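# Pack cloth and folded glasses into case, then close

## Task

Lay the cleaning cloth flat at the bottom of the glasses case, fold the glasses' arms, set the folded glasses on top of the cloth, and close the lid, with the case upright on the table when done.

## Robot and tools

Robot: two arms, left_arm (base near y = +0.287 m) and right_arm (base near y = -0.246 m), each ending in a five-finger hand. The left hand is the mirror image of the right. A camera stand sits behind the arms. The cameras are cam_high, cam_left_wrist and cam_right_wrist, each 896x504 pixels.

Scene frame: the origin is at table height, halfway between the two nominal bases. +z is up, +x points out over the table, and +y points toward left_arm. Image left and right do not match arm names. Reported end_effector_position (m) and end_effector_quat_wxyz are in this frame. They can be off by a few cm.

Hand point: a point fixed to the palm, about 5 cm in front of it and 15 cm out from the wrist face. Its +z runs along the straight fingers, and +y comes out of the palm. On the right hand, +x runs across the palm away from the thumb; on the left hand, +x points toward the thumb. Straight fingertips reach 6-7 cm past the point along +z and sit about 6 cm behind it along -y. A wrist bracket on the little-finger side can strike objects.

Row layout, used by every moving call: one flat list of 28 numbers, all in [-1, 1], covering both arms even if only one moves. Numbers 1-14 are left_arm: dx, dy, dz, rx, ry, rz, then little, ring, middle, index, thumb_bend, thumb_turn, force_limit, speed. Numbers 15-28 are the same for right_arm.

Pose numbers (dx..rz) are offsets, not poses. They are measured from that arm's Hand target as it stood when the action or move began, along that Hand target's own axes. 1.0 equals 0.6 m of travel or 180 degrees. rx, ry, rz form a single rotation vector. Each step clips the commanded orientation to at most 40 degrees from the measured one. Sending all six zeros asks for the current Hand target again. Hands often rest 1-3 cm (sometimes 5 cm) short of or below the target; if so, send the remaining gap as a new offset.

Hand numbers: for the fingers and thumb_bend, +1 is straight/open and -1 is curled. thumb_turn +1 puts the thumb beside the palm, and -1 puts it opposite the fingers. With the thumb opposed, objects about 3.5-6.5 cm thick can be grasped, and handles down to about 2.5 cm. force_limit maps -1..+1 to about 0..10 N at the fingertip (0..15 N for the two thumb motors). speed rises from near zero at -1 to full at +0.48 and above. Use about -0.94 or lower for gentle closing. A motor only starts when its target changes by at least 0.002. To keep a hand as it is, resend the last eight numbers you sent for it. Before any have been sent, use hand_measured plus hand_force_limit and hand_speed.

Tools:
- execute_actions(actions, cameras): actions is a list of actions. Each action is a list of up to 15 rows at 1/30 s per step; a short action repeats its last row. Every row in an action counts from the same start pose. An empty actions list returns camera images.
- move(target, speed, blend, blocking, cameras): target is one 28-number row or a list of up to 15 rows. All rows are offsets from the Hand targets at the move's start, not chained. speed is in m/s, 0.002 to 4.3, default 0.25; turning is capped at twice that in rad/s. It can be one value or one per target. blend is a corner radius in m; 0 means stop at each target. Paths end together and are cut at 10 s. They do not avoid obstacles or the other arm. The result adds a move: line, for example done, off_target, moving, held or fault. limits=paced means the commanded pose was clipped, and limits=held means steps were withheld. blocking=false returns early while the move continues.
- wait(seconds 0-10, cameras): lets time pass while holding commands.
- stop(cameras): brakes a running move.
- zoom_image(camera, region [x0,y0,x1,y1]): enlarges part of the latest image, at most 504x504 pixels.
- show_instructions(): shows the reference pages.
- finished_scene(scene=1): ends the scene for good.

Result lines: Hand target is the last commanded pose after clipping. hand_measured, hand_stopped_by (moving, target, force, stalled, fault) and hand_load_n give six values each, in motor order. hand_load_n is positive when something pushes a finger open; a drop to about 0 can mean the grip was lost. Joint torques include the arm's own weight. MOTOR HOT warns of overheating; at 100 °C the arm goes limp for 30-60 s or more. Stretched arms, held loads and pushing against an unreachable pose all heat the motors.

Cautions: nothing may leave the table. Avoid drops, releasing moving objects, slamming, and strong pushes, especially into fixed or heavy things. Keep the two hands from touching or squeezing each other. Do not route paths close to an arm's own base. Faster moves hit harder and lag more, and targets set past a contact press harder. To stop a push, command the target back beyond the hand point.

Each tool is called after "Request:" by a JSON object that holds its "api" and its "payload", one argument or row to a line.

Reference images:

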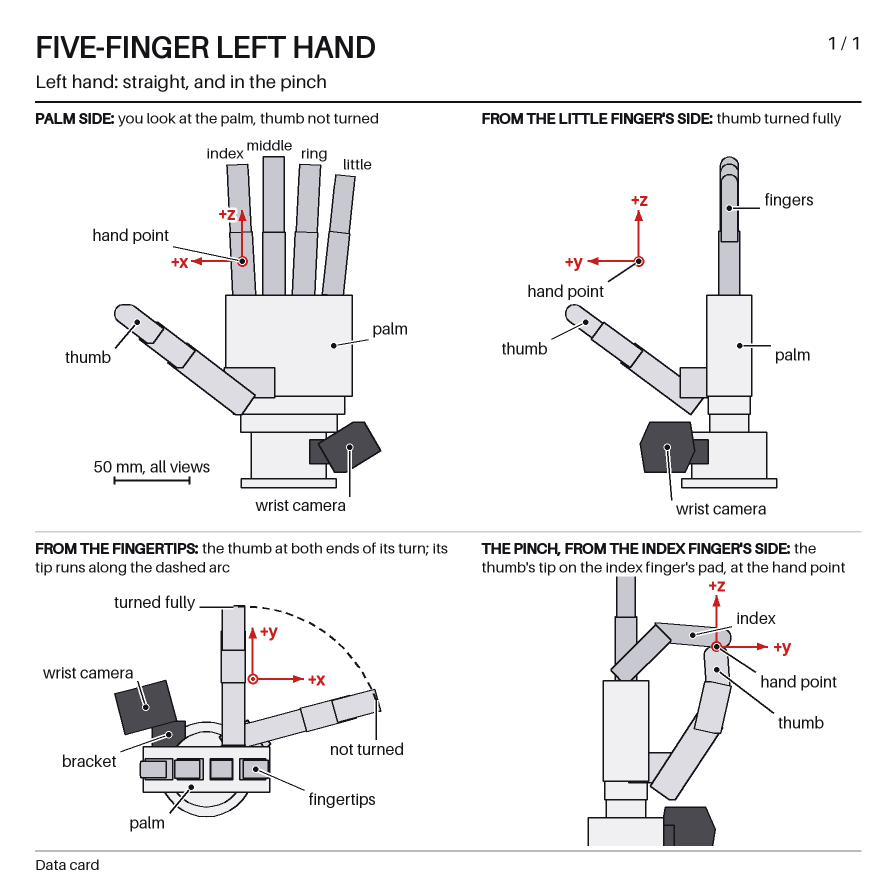

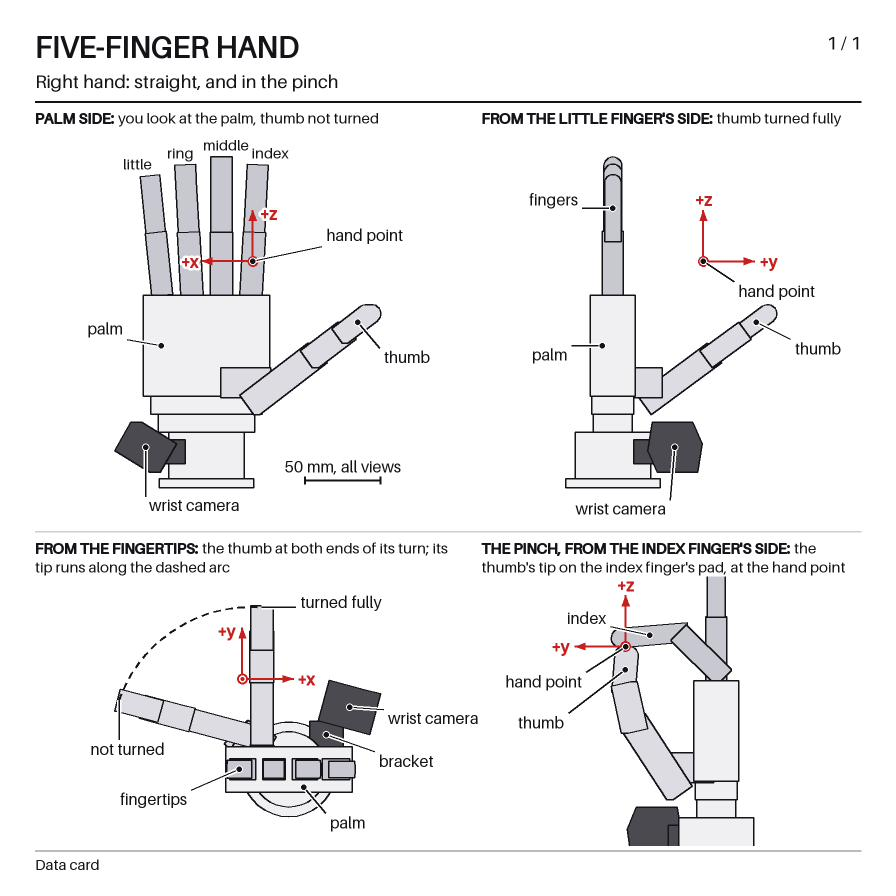

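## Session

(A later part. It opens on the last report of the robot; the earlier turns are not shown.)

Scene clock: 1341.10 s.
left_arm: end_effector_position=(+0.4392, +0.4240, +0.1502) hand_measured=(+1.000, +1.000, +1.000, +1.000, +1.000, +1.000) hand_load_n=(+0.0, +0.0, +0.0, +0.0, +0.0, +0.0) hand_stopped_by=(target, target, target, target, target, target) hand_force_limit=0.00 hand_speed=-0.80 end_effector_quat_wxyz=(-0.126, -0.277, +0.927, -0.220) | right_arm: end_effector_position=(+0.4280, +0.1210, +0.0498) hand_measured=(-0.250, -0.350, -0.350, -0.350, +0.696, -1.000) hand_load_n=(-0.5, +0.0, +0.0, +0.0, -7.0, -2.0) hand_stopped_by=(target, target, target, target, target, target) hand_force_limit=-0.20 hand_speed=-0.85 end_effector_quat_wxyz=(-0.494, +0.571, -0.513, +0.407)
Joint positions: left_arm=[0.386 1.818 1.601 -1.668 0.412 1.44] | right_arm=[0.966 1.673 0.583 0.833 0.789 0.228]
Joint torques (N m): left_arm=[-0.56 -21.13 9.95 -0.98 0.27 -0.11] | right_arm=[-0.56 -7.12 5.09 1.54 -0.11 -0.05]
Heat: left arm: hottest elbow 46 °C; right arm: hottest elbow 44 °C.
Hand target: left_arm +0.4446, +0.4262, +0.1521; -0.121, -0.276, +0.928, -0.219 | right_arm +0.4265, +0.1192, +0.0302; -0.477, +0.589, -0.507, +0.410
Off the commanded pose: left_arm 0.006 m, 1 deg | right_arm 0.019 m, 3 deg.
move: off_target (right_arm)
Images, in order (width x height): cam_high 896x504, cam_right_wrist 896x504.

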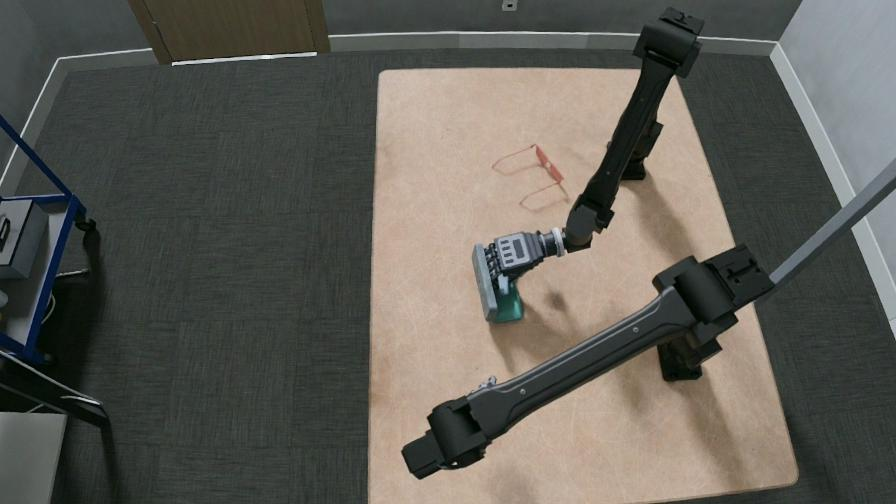

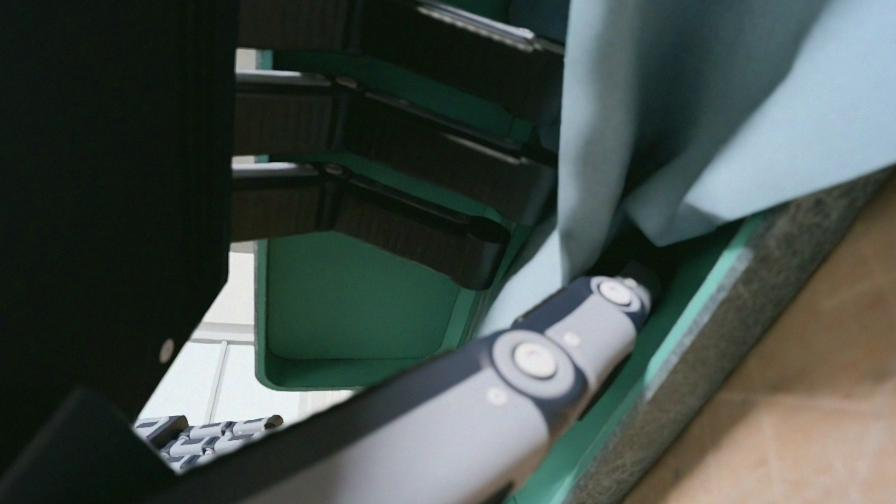

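Request:
{"api": "move", "payload": {
  "target": [
    [0,0,0,0,0,0, 1,1,1,1,1,1, 0,-0.8, 0,-0.045,-0.012,0,0,0, -0.25,-0.35,-0.3,-0.3,0.62,-1, -0.2,-0.7]
  ],
  "speed": 0.06,
  "cameras": ["cam_high","cam_right_wrist"]
}}

Request:
{"api": "zoom_image", "payload": {
  "camera": "cam_high",
  "region": [465, 205, 565, 335]
}}

Scene clock: 1350.07 s.
left_arm: end_effector_position=(+0.4392, +0.4240, +0.1502) hand_measured=(+1.000, +1.000, +1.000, +1.000, +1.000, +1.000) hand_load_n=(+0.0, +0.0, +0.0, +0.0, +0.0, +0.0) hand_stopped_by=(target, target, target, target, target, target) hand_force_limit=0.00 hand_speed=-0.80 end_effector_quat_wxyz=(-0.126, -0.277, +0.927, -0.220) | right_arm: end_effector_position=(+0.4235, +0.1149, +0.0516) hand_measured=(-0.250, -0.350, -0.300, -0.300, +0.620, -1.000) hand_load_n=(+0.0, +0.0, +0.0, +0.0, +0.0, +0.0) hand_stopped_by=(target, target, target, target, target, target) hand_force_limit=-0.20 hand_speed=-0.70 end_effector_quat_wxyz=(-0.475, +0.588, -0.511, +0.409)
Joint positions: left_arm=[0.386 1.818 1.601 -1.668 0.412 1.44] | right_arm=[0.966 1.628 0.583 0.737 0.787 0.225]
Joint torques (N m): left_arm=[-0.67 -21.19 9.98 -0.91 0.28 -0.08] | right_arm=[-0.32 -9.82 6.01 1.33 0.12 -0.04]
Heat: left arm: hottest elbow 46 °C; right arm: hottest elbow 44 °C.
Hand target: left_arm +0.4446, +0.4262, +0.1521; -0.121, -0.276, +0.928, -0.219 | right_arm +0.4251, +0.1190, +0.0582; -0.477, +0.589, -0.507, +0.411
Off the commanded pose: left_arm 0.006 m, 1 deg | right_arm 0.008 m, 0 deg.
move: done
Images, in order (width x height): cam_high 896x504, cam_right_wrist 896x504.

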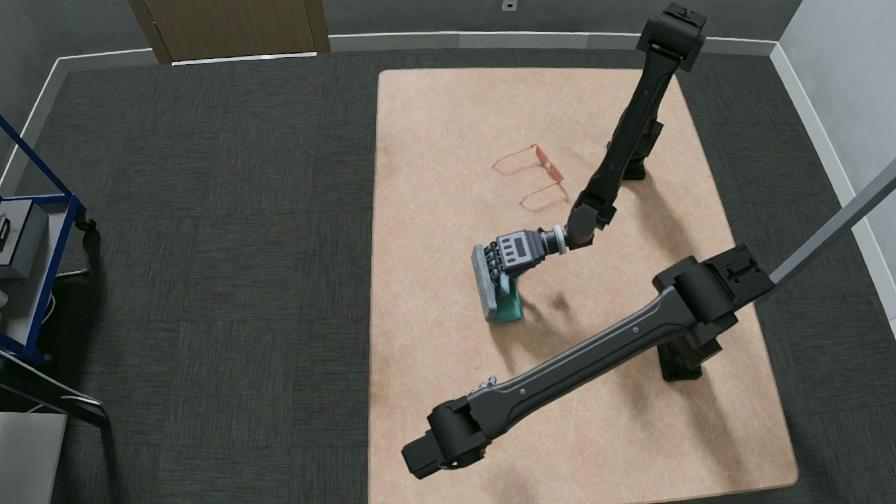

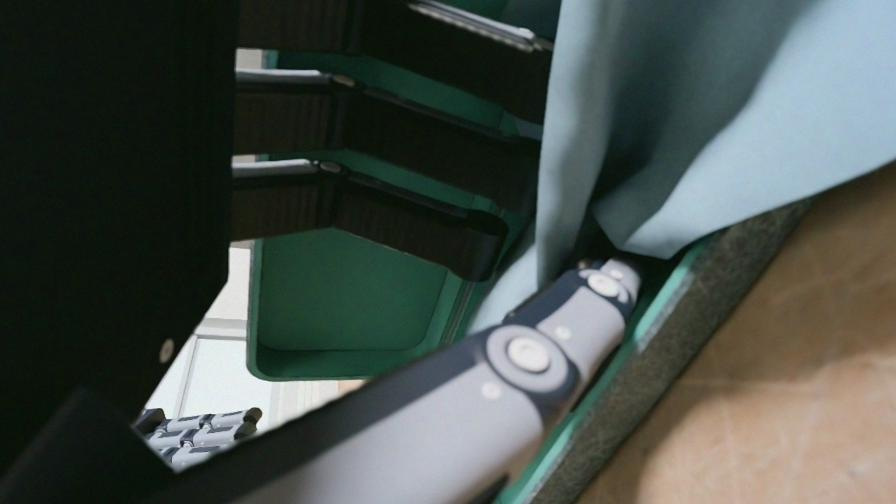

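Scaled by 3.877 from the camera's 896x504 image, which has a finer 1280x720 frame.

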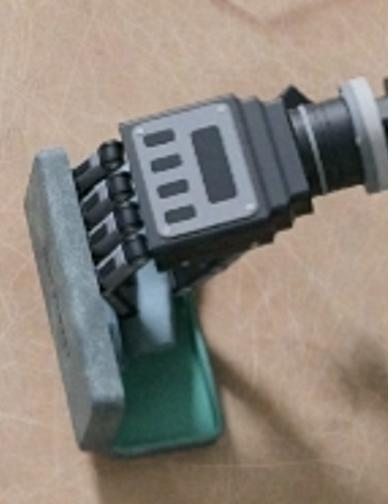

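Request:
{"api": "move", "payload": {
  "target": [
    [0,0,0,0,0,0, 1,1,1,1,1,1, 0,-0.8, 0,-0.065,-0.0145,0,0,0, -0.2,-0.2,-0.2,-0.2,0.72,-1, -0.2,-0.7]
  ],
  "speed": 0.06,
  "cameras": ["cam_high","cam_right_wrist"]
}}

Request:
{"api": "zoom_image", "payload": {
  "camera": "cam_high",
  "region": [465, 205, 565, 335]
}}

Scene clock: 1365.53 s.
left_arm: end_effector_position=(+0.4392, +0.4240, +0.1502) hand_measured=(+1.000, +1.000, +1.000, +1.000, +1.000, +1.000) hand_load_n=(+0.0, +0.0, +0.0, +0.0, +0.0, +0.0) hand_stopped_by=(target, target, target, target, target, target) hand_force_limit=0.00 hand_speed=-0.80 end_effector_quat_wxyz=(-0.126, -0.277, +0.927, -0.220) | right_arm: end_effector_position=(+0.4175, +0.1064, +0.0808) hand_measured=(-0.200, -0.200, -0.200, -0.200, +0.720, -1.000) hand_load_n=(+0.0, +0.0, -0.5, +0.0, +0.0, +0.0) hand_stopped_by=(target, target, target, target, target, target) hand_force_limit=-0.20 hand_speed=-0.70 end_effector_quat_wxyz=(-0.466, +0.596, -0.510, +0.410)
Joint positions: left_arm=[0.386 1.818 1.601 -1.668 0.412 1.44] | right_arm=[0.966 1.505 0.583 0.591 0.787 0.225]
Joint torques (N m): left_arm=[-0.85 -20.84 10 -0.88 0.3 -0.06] | right_arm=[-0.26 -9.11 8.76 1.35 0.18 -0.03]
Heat: left arm: hottest elbow 46 °C; right arm: hottest elbow 44 °C.
Hand target: left_arm +0.4446, +0.4262, +0.1521; -0.121, -0.276, +0.928, -0.219 | right_arm +0.4247, +0.1189, +0.0981; -0.477, +0.589, -0.507, +0.411
Off the commanded pose: left_arm 0.006 m, 1 deg | right_arm 0.023 m, 2 deg.
move: off_target (right_arm)
Images, in order (width x height): cam_high 896x504, cam_right_wrist 896x504.

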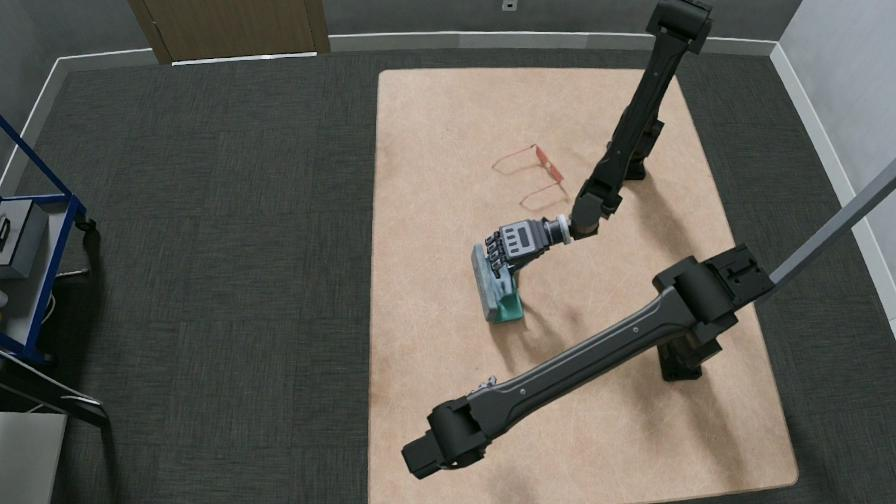

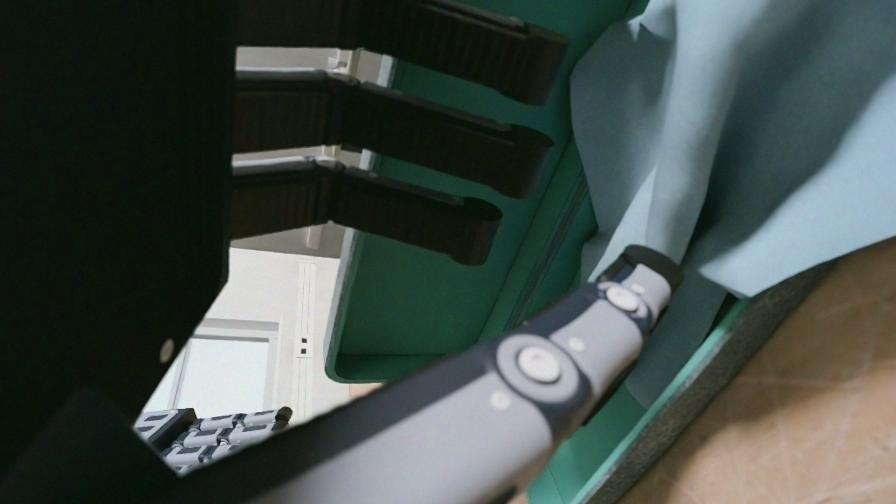

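Scaled by 3.877 from the camera's 896x504 image, which has a finer 1280x720 frame.

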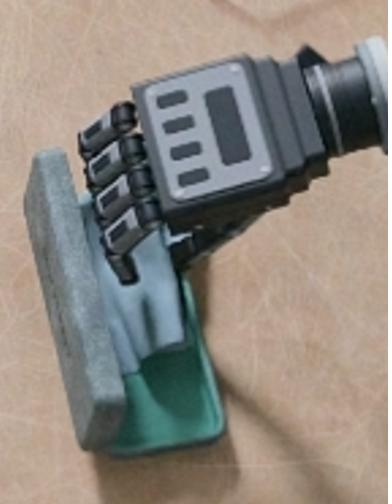

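Request:
{"api": "move", "payload": {
  "target": [
    [0,0,0,0,0,0, 1,1,1,1,1,1, 0,-0.8, 0,-0.16,-0.05,0,0,0, -0.2,-0.2,-0.2,-0.2,0.9,-1, -0.2,-0.7]
  ],
  "speed": 0.1,
  "cameras": ["cam_high","cam_right_wrist"]
}}

Request:
{"api": "zoom_image", "payload": {
  "camera": "cam_high",
  "region": [465, 205, 565, 335]
}}

Scene clock: 1375.73 s.
left_arm: end_effector_position=(+0.4392, +0.4240, +0.1502) hand_measured=(+1.000, +1.000, +1.000, +1.000, +1.000, +1.000) hand_load_n=(+0.0, +0.0, +0.0, +0.0, +0.0, -0.5) hand_stopped_by=(target, target, target, target, target, target) hand_force_limit=0.00 hand_speed=-0.80 end_effector_quat_wxyz=(-0.126, -0.277, +0.927, -0.220) | right_arm: end_effector_position=(+0.4091, +0.1016, +0.1717) hand_measured=(-0.200, -0.200, -0.200, -0.200, +0.900, -1.000) hand_load_n=(+0.0, +0.0, +0.0, +0.0, +0.0, +0.0) hand_stopped_by=(target, target, target, target, target, target) hand_force_limit=-0.20 hand_speed=-0.70 end_effector_quat_wxyz=(-0.459, +0.600, -0.508, +0.413)
Joint positions: left_arm=[0.386 1.818 1.601 -1.668 0.412 1.44] | right_arm=[0.98 1.257 0.676 0.233 0.803 0.225]
Joint torques (N m): left_arm=[-0.67 -21.25 9.96 -0.81 0.29 -0.11] | right_arm=[0.03 -7.24 11.88 1.4 0.28 0.05]
Heat: left arm: hottest elbow 46 °C; right arm: hottest elbow 45 °C.
Hand target: left_arm +0.4446, +0.4262, +0.1521; -0.121, -0.276, +0.928, -0.219 | right_arm +0.4155, +0.1175, +0.1983; -0.477, +0.589, -0.507, +0.410
Off the commanded pose: left_arm 0.006 m, 1 deg | right_arm 0.032 m, 2 deg.
move: off_target (right_arm)
Images, in order (width x height): cam_high 896x504, cam_right_wrist 896x504.

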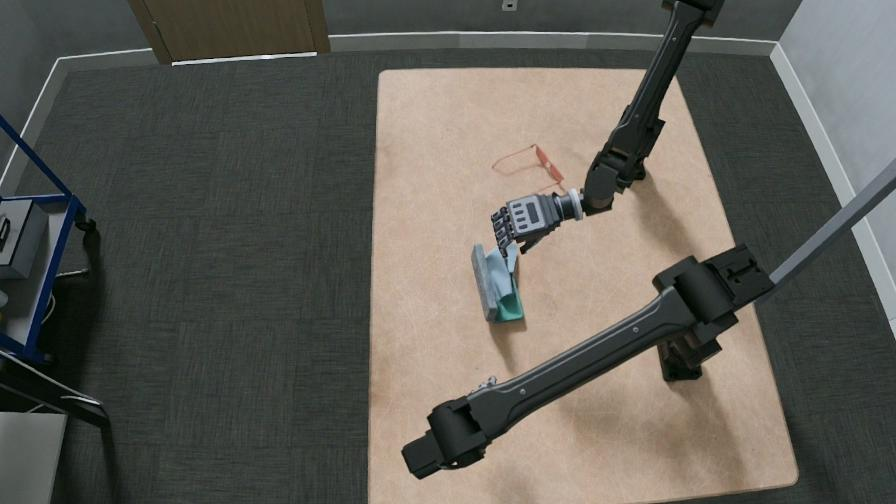

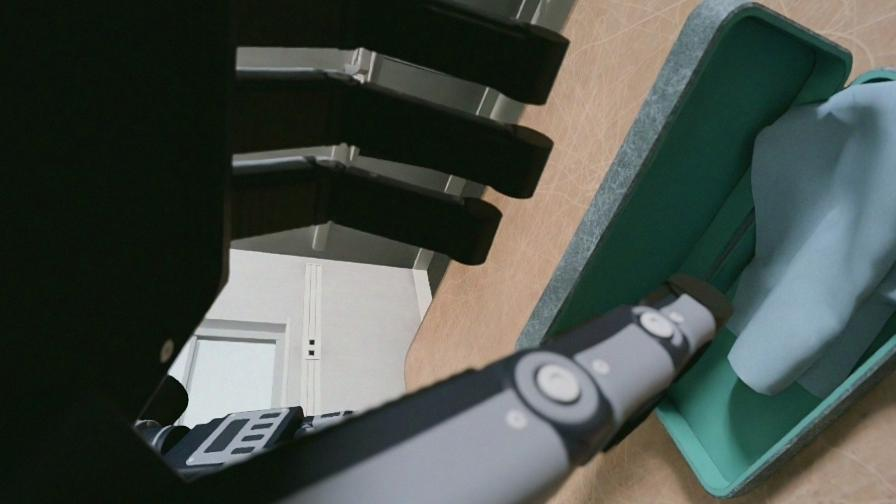

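Scaled by 3.877 from the camera's 896x504 image, which has a finer 1280x720 frame.

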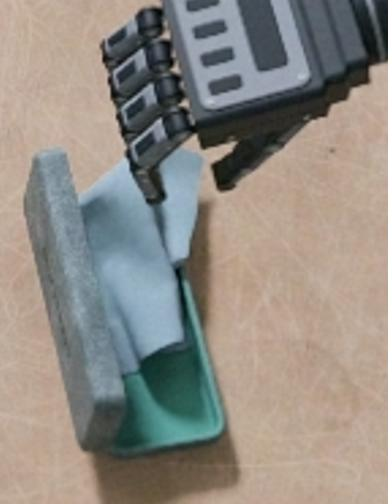

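Request:
{"api": "move", "payload": {
  "target": [
    [0,0,0,0,0,0, 1,1,1,1,1,1, 0,-0.8, 0.1668,-0.0098,-0.3551,-0.12,0,0, 0,0,0,0,1,-1, -0.2,-0.2]
  ],
  "speed": 0.25,
  "cameras": ["cam_high","cam_right_wrist"]
}}

Request:
{"api": "zoom_image", "payload": {
  "camera": "cam_high",
  "region": [465, 225, 565, 335]
}}

Scene clock: 1389.63 s.
left_arm: end_effector_position=(+0.4392, +0.4240, +0.1502) hand_measured=(+1.000, +1.000, +1.000, +1.000, +1.000, +1.000) hand_load_n=(+0.0, +0.0, +0.0, +0.0, +0.0, +0.0) hand_stopped_by=(target, target, target, target, target, target) hand_force_limit=0.00 hand_speed=-0.80 end_effector_quat_wxyz=(-0.126, -0.277, +0.927, -0.220) | right_arm: end_effector_position=(+0.2235, -0.0243, +0.2209) hand_measured=(+0.000, +0.000, +0.000, +0.000, +1.000, -1.000) hand_load_n=(+0.0, +0.0, +0.0, +0.0, +0.5, +0.0) hand_stopped_by=(target, target, target, target, target, target) hand_force_limit=-0.20 hand_speed=-0.20 end_effector_quat_wxyz=(-0.339, +0.678, -0.571, +0.316)
Joint positions: left_arm=[0.386 1.818 1.601 -1.668 0.412 1.44] | right_arm=[1.23 0.678 0.739 -1.052 0.821 0.79]
Joint torques (N m): left_arm=[-0.5 -21.13 9.95 -0.88 0.31 -0.09] | right_arm=[0.09 0.15 13.6 0.75 0.6 0.15]
Heat: left arm: hottest elbow 46 °C; right arm: hottest elbow 48 °C.
Hand target: left_arm +0.4446, +0.4262, +0.1521; -0.121, -0.276, +0.928, -0.219 | right_arm +0.2254, -0.0122, +0.2483; -0.358, +0.668, -0.575, +0.308
Off the commanded pose: left_arm 0.006 m, 1 deg | right_arm 0.030 m, 3 deg.
move: off_target (right_arm)
Images, in order (width x height): cam_high 896x504, cam_right_wrist 896x504.

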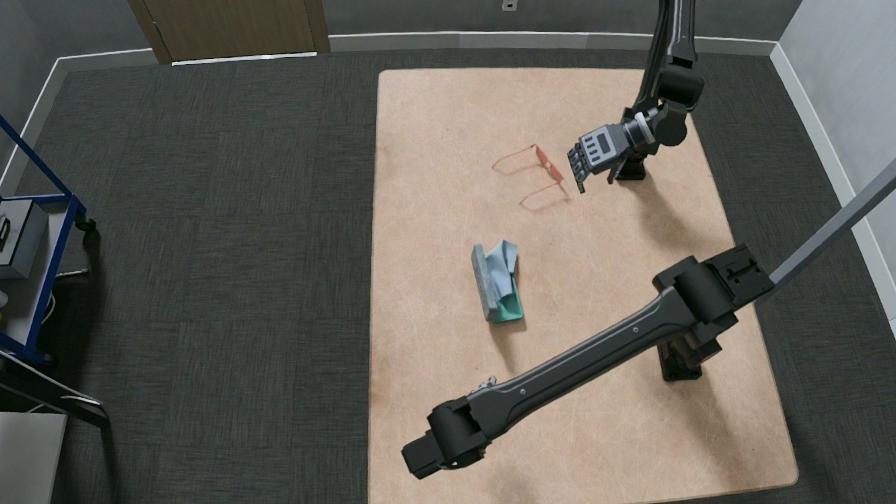

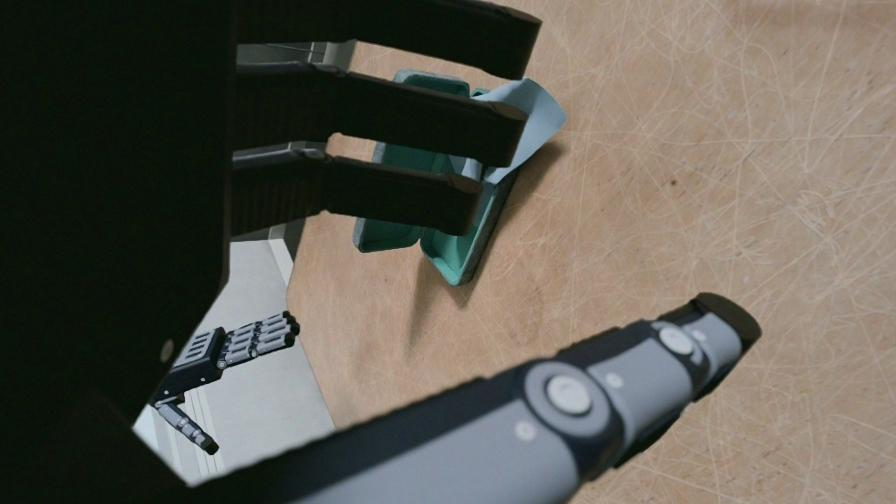

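Scaled by 4.582 from the camera's 896x504 image, which has a finer 1280x720 frame.

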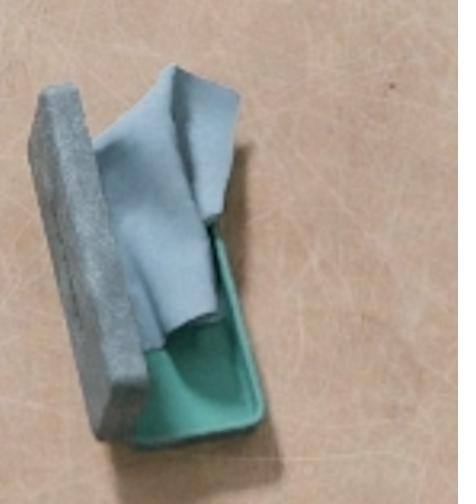

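Request:
{"api": "zoom_image", "payload": {
  "camera": "cam_right_wrist",
  "region": [340, 50, 600, 300]
}}

Scaled by 1.938 from the camera's 896x504 image, which has a finer 1280x720 frame.

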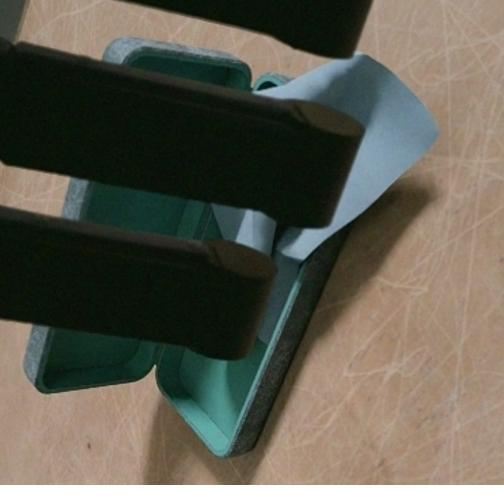

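Request:
{"api": "move", "payload": {
  "target": [
    [0.2798,-0.055,0.0822,0.1309,-0.1813,-0.09, 1,1,1,1,1,1, 0,-0.8, 0,0,0,0,0,0, 0,0,0,0,1,-1, -0.2,-0.2]
  ],
  "speed": 0.25,
  "cameras": ["all"]
}}

Scene clock: 1462.20 s.
left_arm: end_effector_position=(+0.3186, +0.3040, +0.1773) hand_measured=(+1.000, +1.000, +1.000, +1.000, +1.000, +1.000) hand_load_n=(+0.0, +0.0, +0.0, +0.0, +0.0, +0.0) hand_stopped_by=(target, target, target, target, target, target) hand_force_limit=0.00 hand_speed=-0.80 end_effector_quat_wxyz=(+0.168, -0.471, +0.814, -0.294) | right_arm: end_effector_position=(+0.2235, -0.0242, +0.2209) hand_measured=(+0.000, +0.000, +0.000, +0.000, +1.000, -1.000) hand_load_n=(+0.0, +0.0, +0.0, +0.0, +0.0, +0.0) hand_stopped_by=(target, target, target, target, target, target) hand_force_limit=-0.20 hand_speed=-0.20 end_effector_quat_wxyz=(-0.339, +0.678, -0.571, +0.316)
Joint positions: left_arm=[0.337 0.894 0.795 -0.978 0.506 0.728] | right_arm=[1.23 0.678 0.739 -1.052 0.822 0.791]
Joint torques (N m): left_arm=[-1.55 -6.53 9.89 0.73 0.27 -0.23] | right_arm=[-0.03 0.21 13.57 0.76 0.59 0.16]
Heat: left arm: hottest elbow 47 °C; right arm: hottest elbow 58 °C.
Hand target: left_arm +0.3208, +0.3008, +0.1783; +0.171, -0.470, +0.814, -0.297 | right_arm +0.2254, -0.0122, +0.2483; -0.358, +0.668, -0.575, +0.308
Off the commanded pose: left_arm 0.004 m, 0 deg | right_arm 0.030 m, 3 deg.
move: off_target (right_arm)

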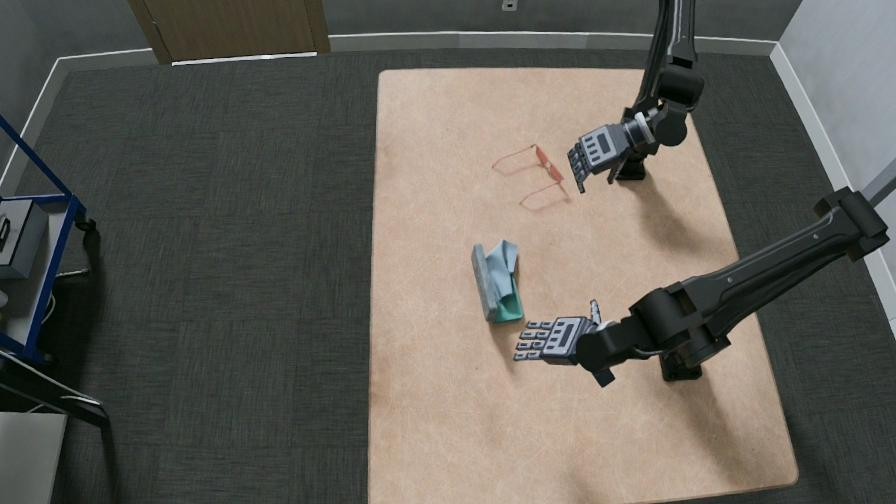

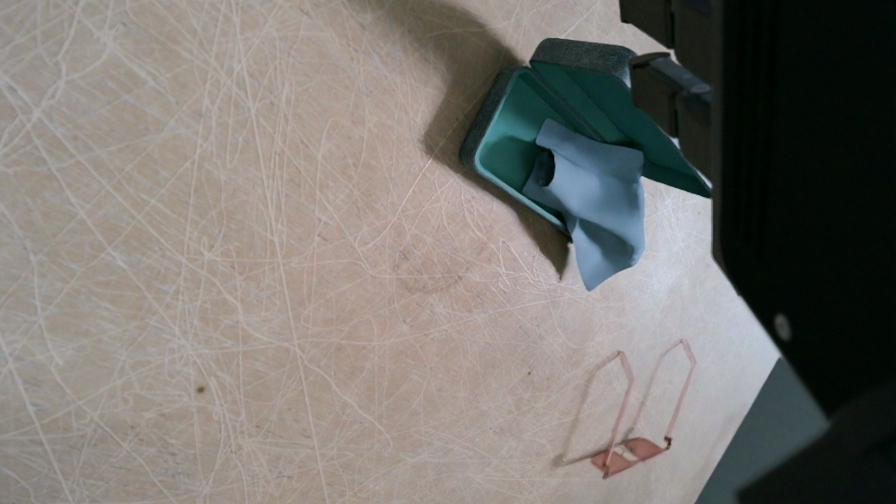

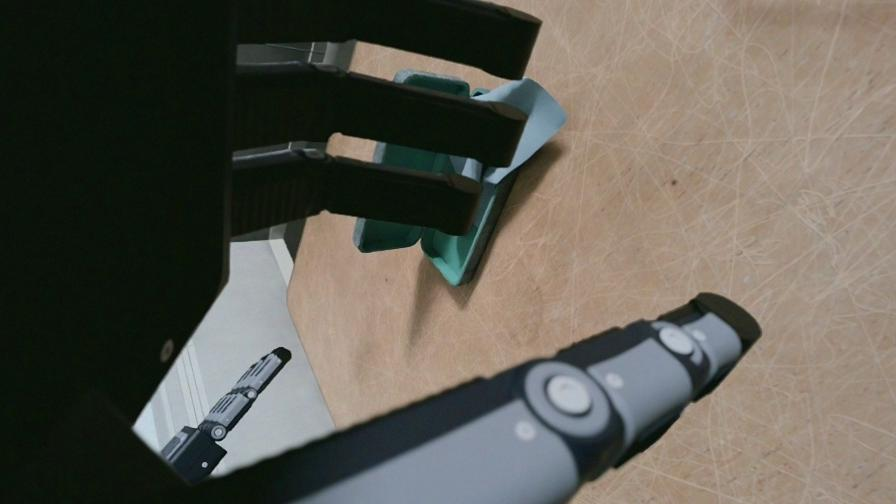

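Request:
{"api": "zoom_image", "payload": {
  "camera": "cam_left_wrist",
  "region": [440, 20, 720, 310]
}}

Request:
{"api": "zoom_image", "payload": {
  "camera": "cam_left_wrist",
  "region": [530, 310, 730, 500]
}}

Scaled by 1.738 from the camera's 896x504 image, which has a finer 1280x720 frame.

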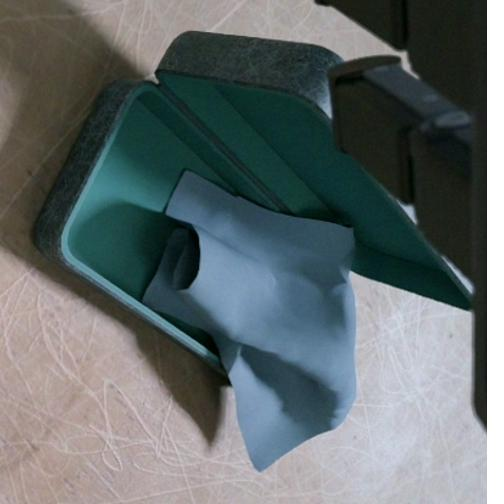

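Scaled by 2.520 from the camera's 896x504 image, which has a finer 1280x720 frame.

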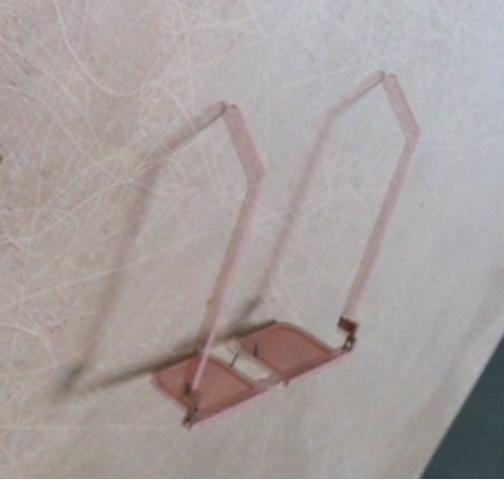

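Request:
{"api": "move", "payload": {
  "target": [
    [0,0,0,0,0,0, 1,1,1,1,1,1, 0,-0.8, -0.1202,-0.0762,0.365,0.1089,0.0233,0.0102, -0.2,-0.15,-0.05,-0.05,0.95,-1, -0.2,-0.2]
  ],
  "speed": 0.2,
  "cameras": ["all"]
}}

Request:
{"api": "zoom_image", "payload": {
  "camera": "cam_left_wrist",
  "region": [440, 20, 720, 310]
}}

Scene clock: 1569.37 s.
left_arm: end_effector_position=(+0.3186, +0.3041, +0.1773) hand_measured=(+1.000, +1.000, +1.000, +1.000, +1.000, +1.000) hand_load_n=(+0.0, +0.0, +0.0, +0.0, +0.0, -0.5) hand_stopped_by=(target, target, target, target, target, target) hand_force_limit=0.00 hand_speed=-0.80 end_effector_quat_wxyz=(+0.168, -0.471, +0.814, -0.294) | right_arm: end_effector_position=(+0.4177, +0.0930, +0.1725) hand_measured=(-0.200, -0.150, -0.050, -0.050, +0.950, -1.000) hand_load_n=(+0.0, +0.0, +0.0, +0.0, +0.0, +0.0) hand_stopped_by=(target, target, target, target, target, target) hand_force_limit=-0.20 hand_speed=-0.20 end_effector_quat_wxyz=(-0.455, +0.573, -0.540, +0.416)
Joint positions: left_arm=[0.337 0.894 0.795 -0.978 0.506 0.728] | right_arm=[0.965 1.263 0.687 0.207 0.845 0.296]
Joint torques (N m): left_arm=[-1.67 -6.48 9.91 0.72 0.28 -0.21] | right_arm=[-1.08 -6.12 7.38 2.63 0.1 -0.04]
Heat: left arm: hottest elbow 46 °C; right arm: hottest elbow 61 °C.
Hand target: left_arm +0.3208, +0.3009, +0.1783; +0.171, -0.470, +0.814, -0.296 | right_arm +0.4202, +0.0899, +0.1652; -0.450, +0.576, -0.538, +0.420
Off the commanded pose: left_arm 0.004 m, 0 deg | right_arm 0.008 m, 1 deg.
move: done

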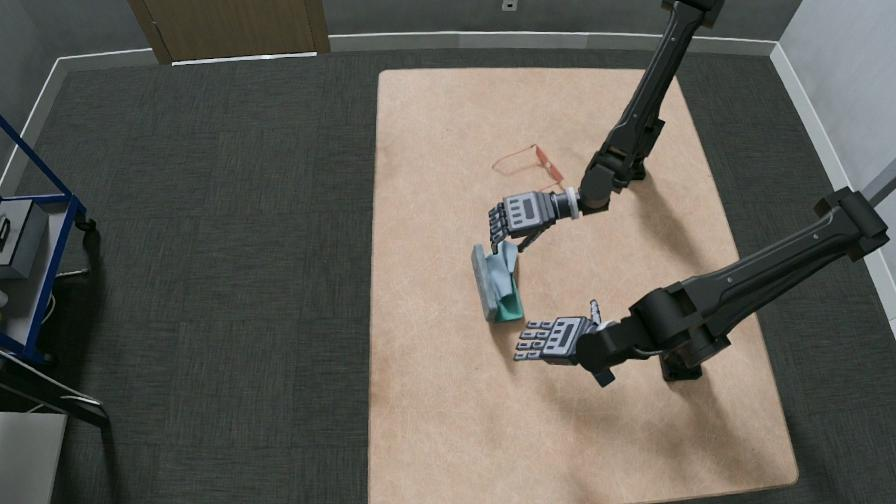

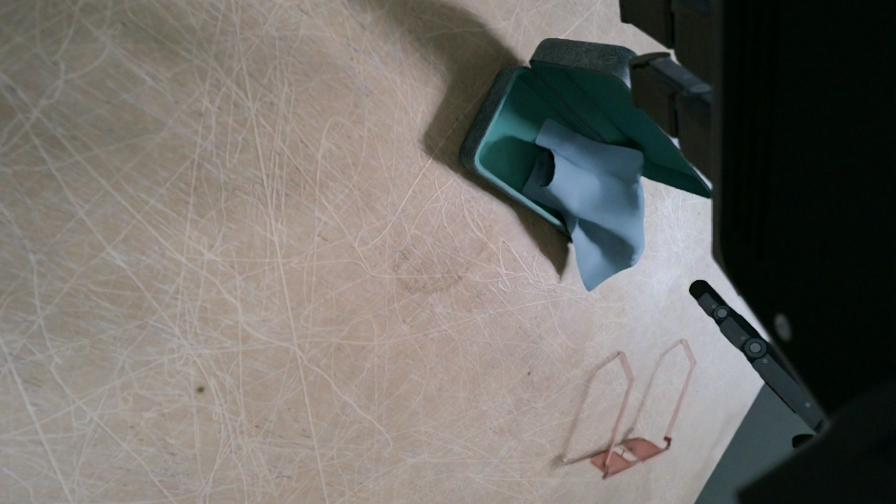

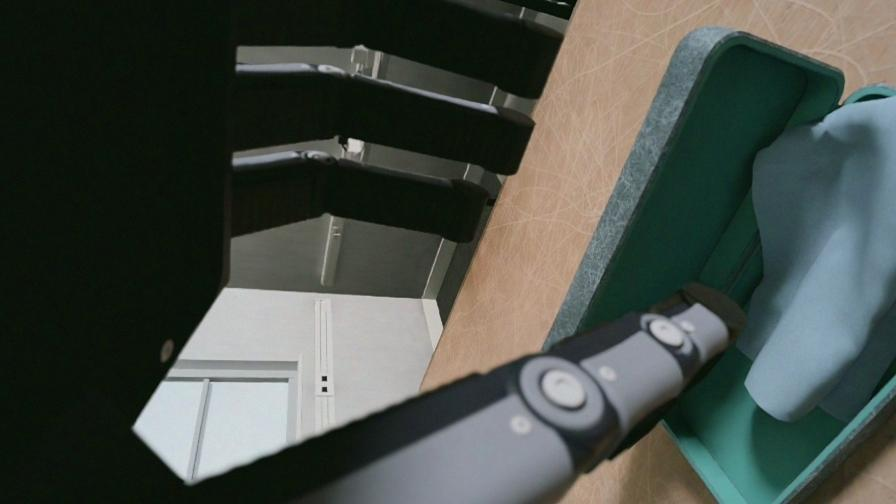

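Scaled by 1.738 from the camera's 896x504 image, which has a finer 1280x720 frame.

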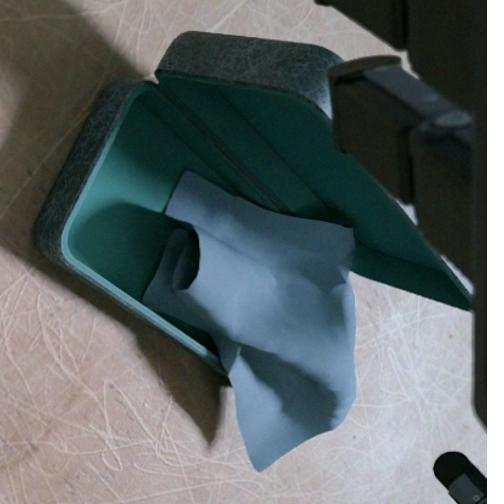

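Request:
{"api": "move", "payload": {
  "target": [
    [0,0,0,0,0,0, 1,1,1,1,1,1, 0,-0.8, 0.029,0.1165,0.0163,0,0,0, -0.2,-0.15,-0.05,-0.05,0.95,-1, -0.2,-0.2]
  ],
  "speed": 0.1,
  "cameras": ["all"]
}}

Request:
{"api": "zoom_image", "payload": {
  "camera": "cam_high",
  "region": [465, 205, 565, 335]
}}

Request:
{"api": "zoom_image", "payload": {
  "camera": "cam_left_wrist",
  "region": [440, 20, 780, 310]
}}

Scene clock: 1581.90 s.
left_arm: end_effector_position=(+0.3186, +0.3041, +0.1773) hand_measured=(+1.000, +1.000, +1.000, +1.000, +1.000, +1.000) hand_load_n=(+0.0, +0.0, +0.0, +0.0, +0.0, +0.0) hand_stopped_by=(target, target, target, target, target, target) hand_force_limit=0.00 hand_speed=-0.80 end_effector_quat_wxyz=(+0.168, -0.471, +0.814, -0.294) | right_arm: end_effector_position=(+0.4124, +0.0768, +0.1029) hand_measured=(-0.200, -0.150, -0.050, -0.050, +0.950, -1.000) hand_load_n=(+0.0, +0.0, +0.0, +0.0, +0.5, +0.0) hand_stopped_by=(target, target, target, target, target, target) hand_force_limit=-0.20 hand_speed=-0.20 end_effector_quat_wxyz=(-0.456, +0.573, -0.539, +0.416)
Joint positions: left_arm=[0.337 0.894 0.795 -0.978 0.506 0.728] | right_arm=[0.95 1.383 0.552 0.47 0.83 0.288]
Joint torques (N m): left_arm=[-1.96 -6.53 9.89 0.76 0.28 -0.23] | right_arm=[-1.14 -6.24 5.9 2.62 0.08 -0.05]
Heat: left arm: hottest elbow 46 °C; right arm: hottest elbow 58 °C.
Hand target: left_arm +0.3208, +0.3009, +0.1783; +0.171, -0.470, +0.814, -0.296 | right_arm +0.4139, +0.0721, +0.0949; -0.450, +0.576, -0.538, +0.420
Off the commanded pose: left_arm 0.004 m, 0 deg | right_arm 0.009 m, 1 deg.
move: done

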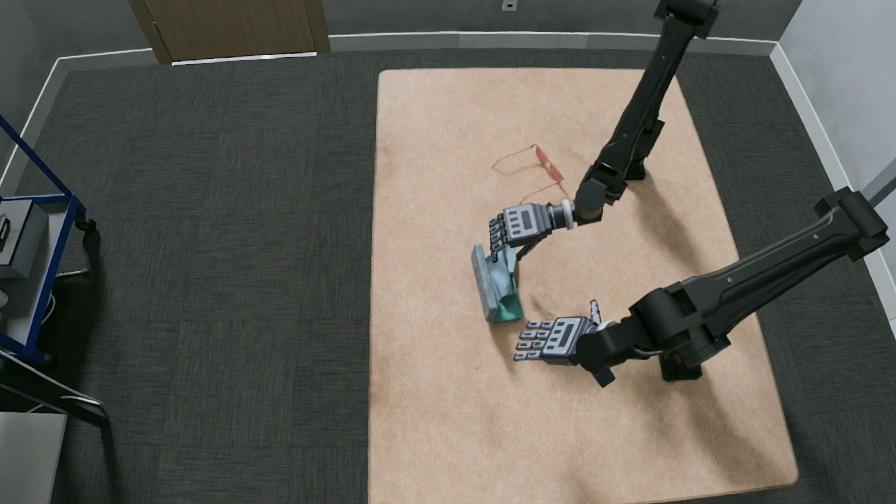

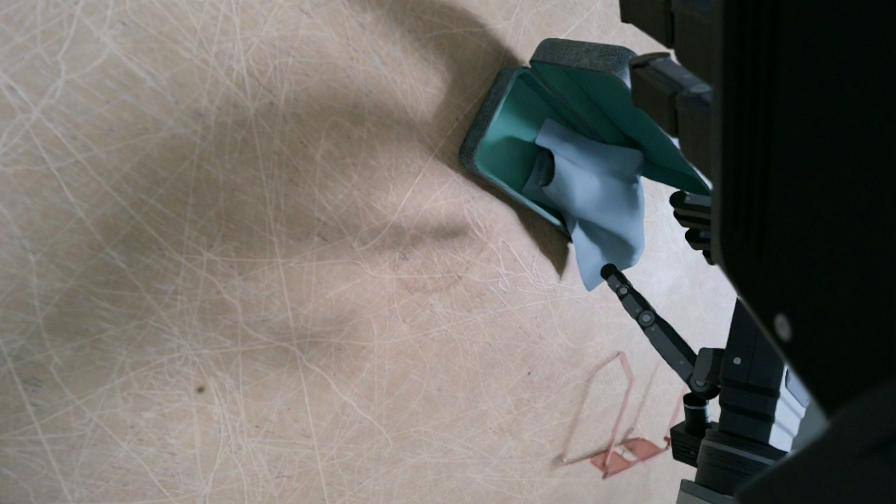

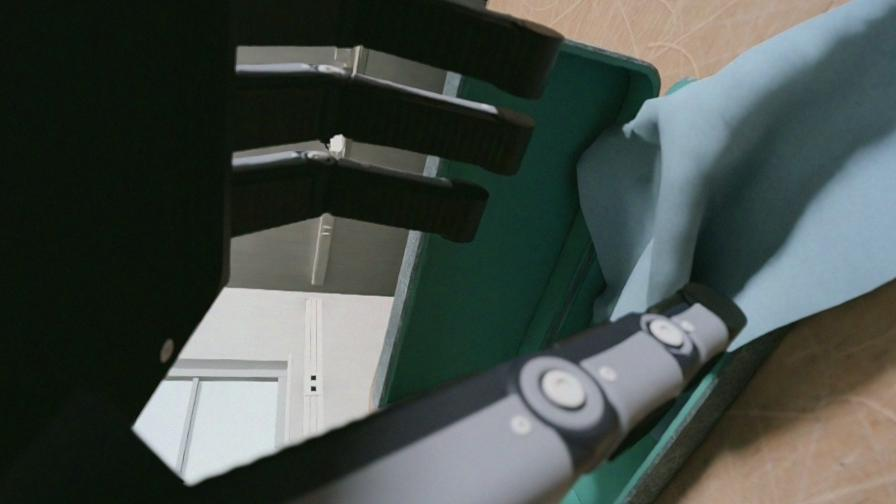

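Scaled by 3.877 from the camera's 896x504 image, which has a finer 1280x720 frame.

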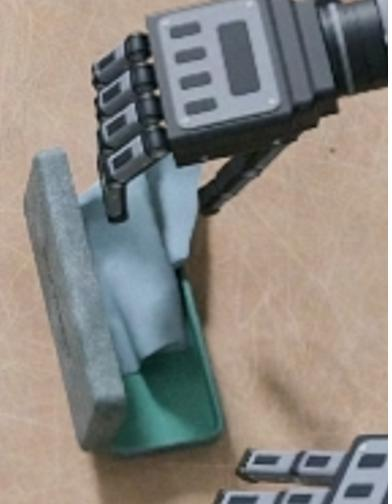

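Scaled by 1.482 from the camera's 896x504 image, which has a finer 1280x720 frame.

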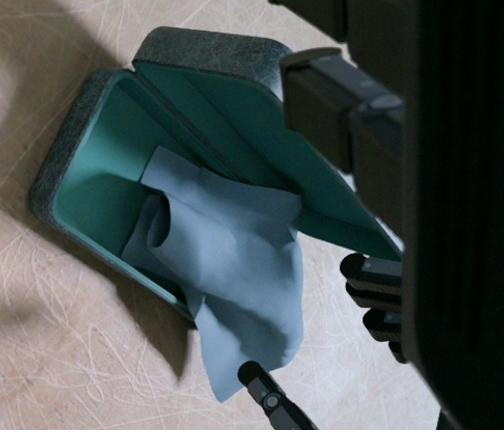

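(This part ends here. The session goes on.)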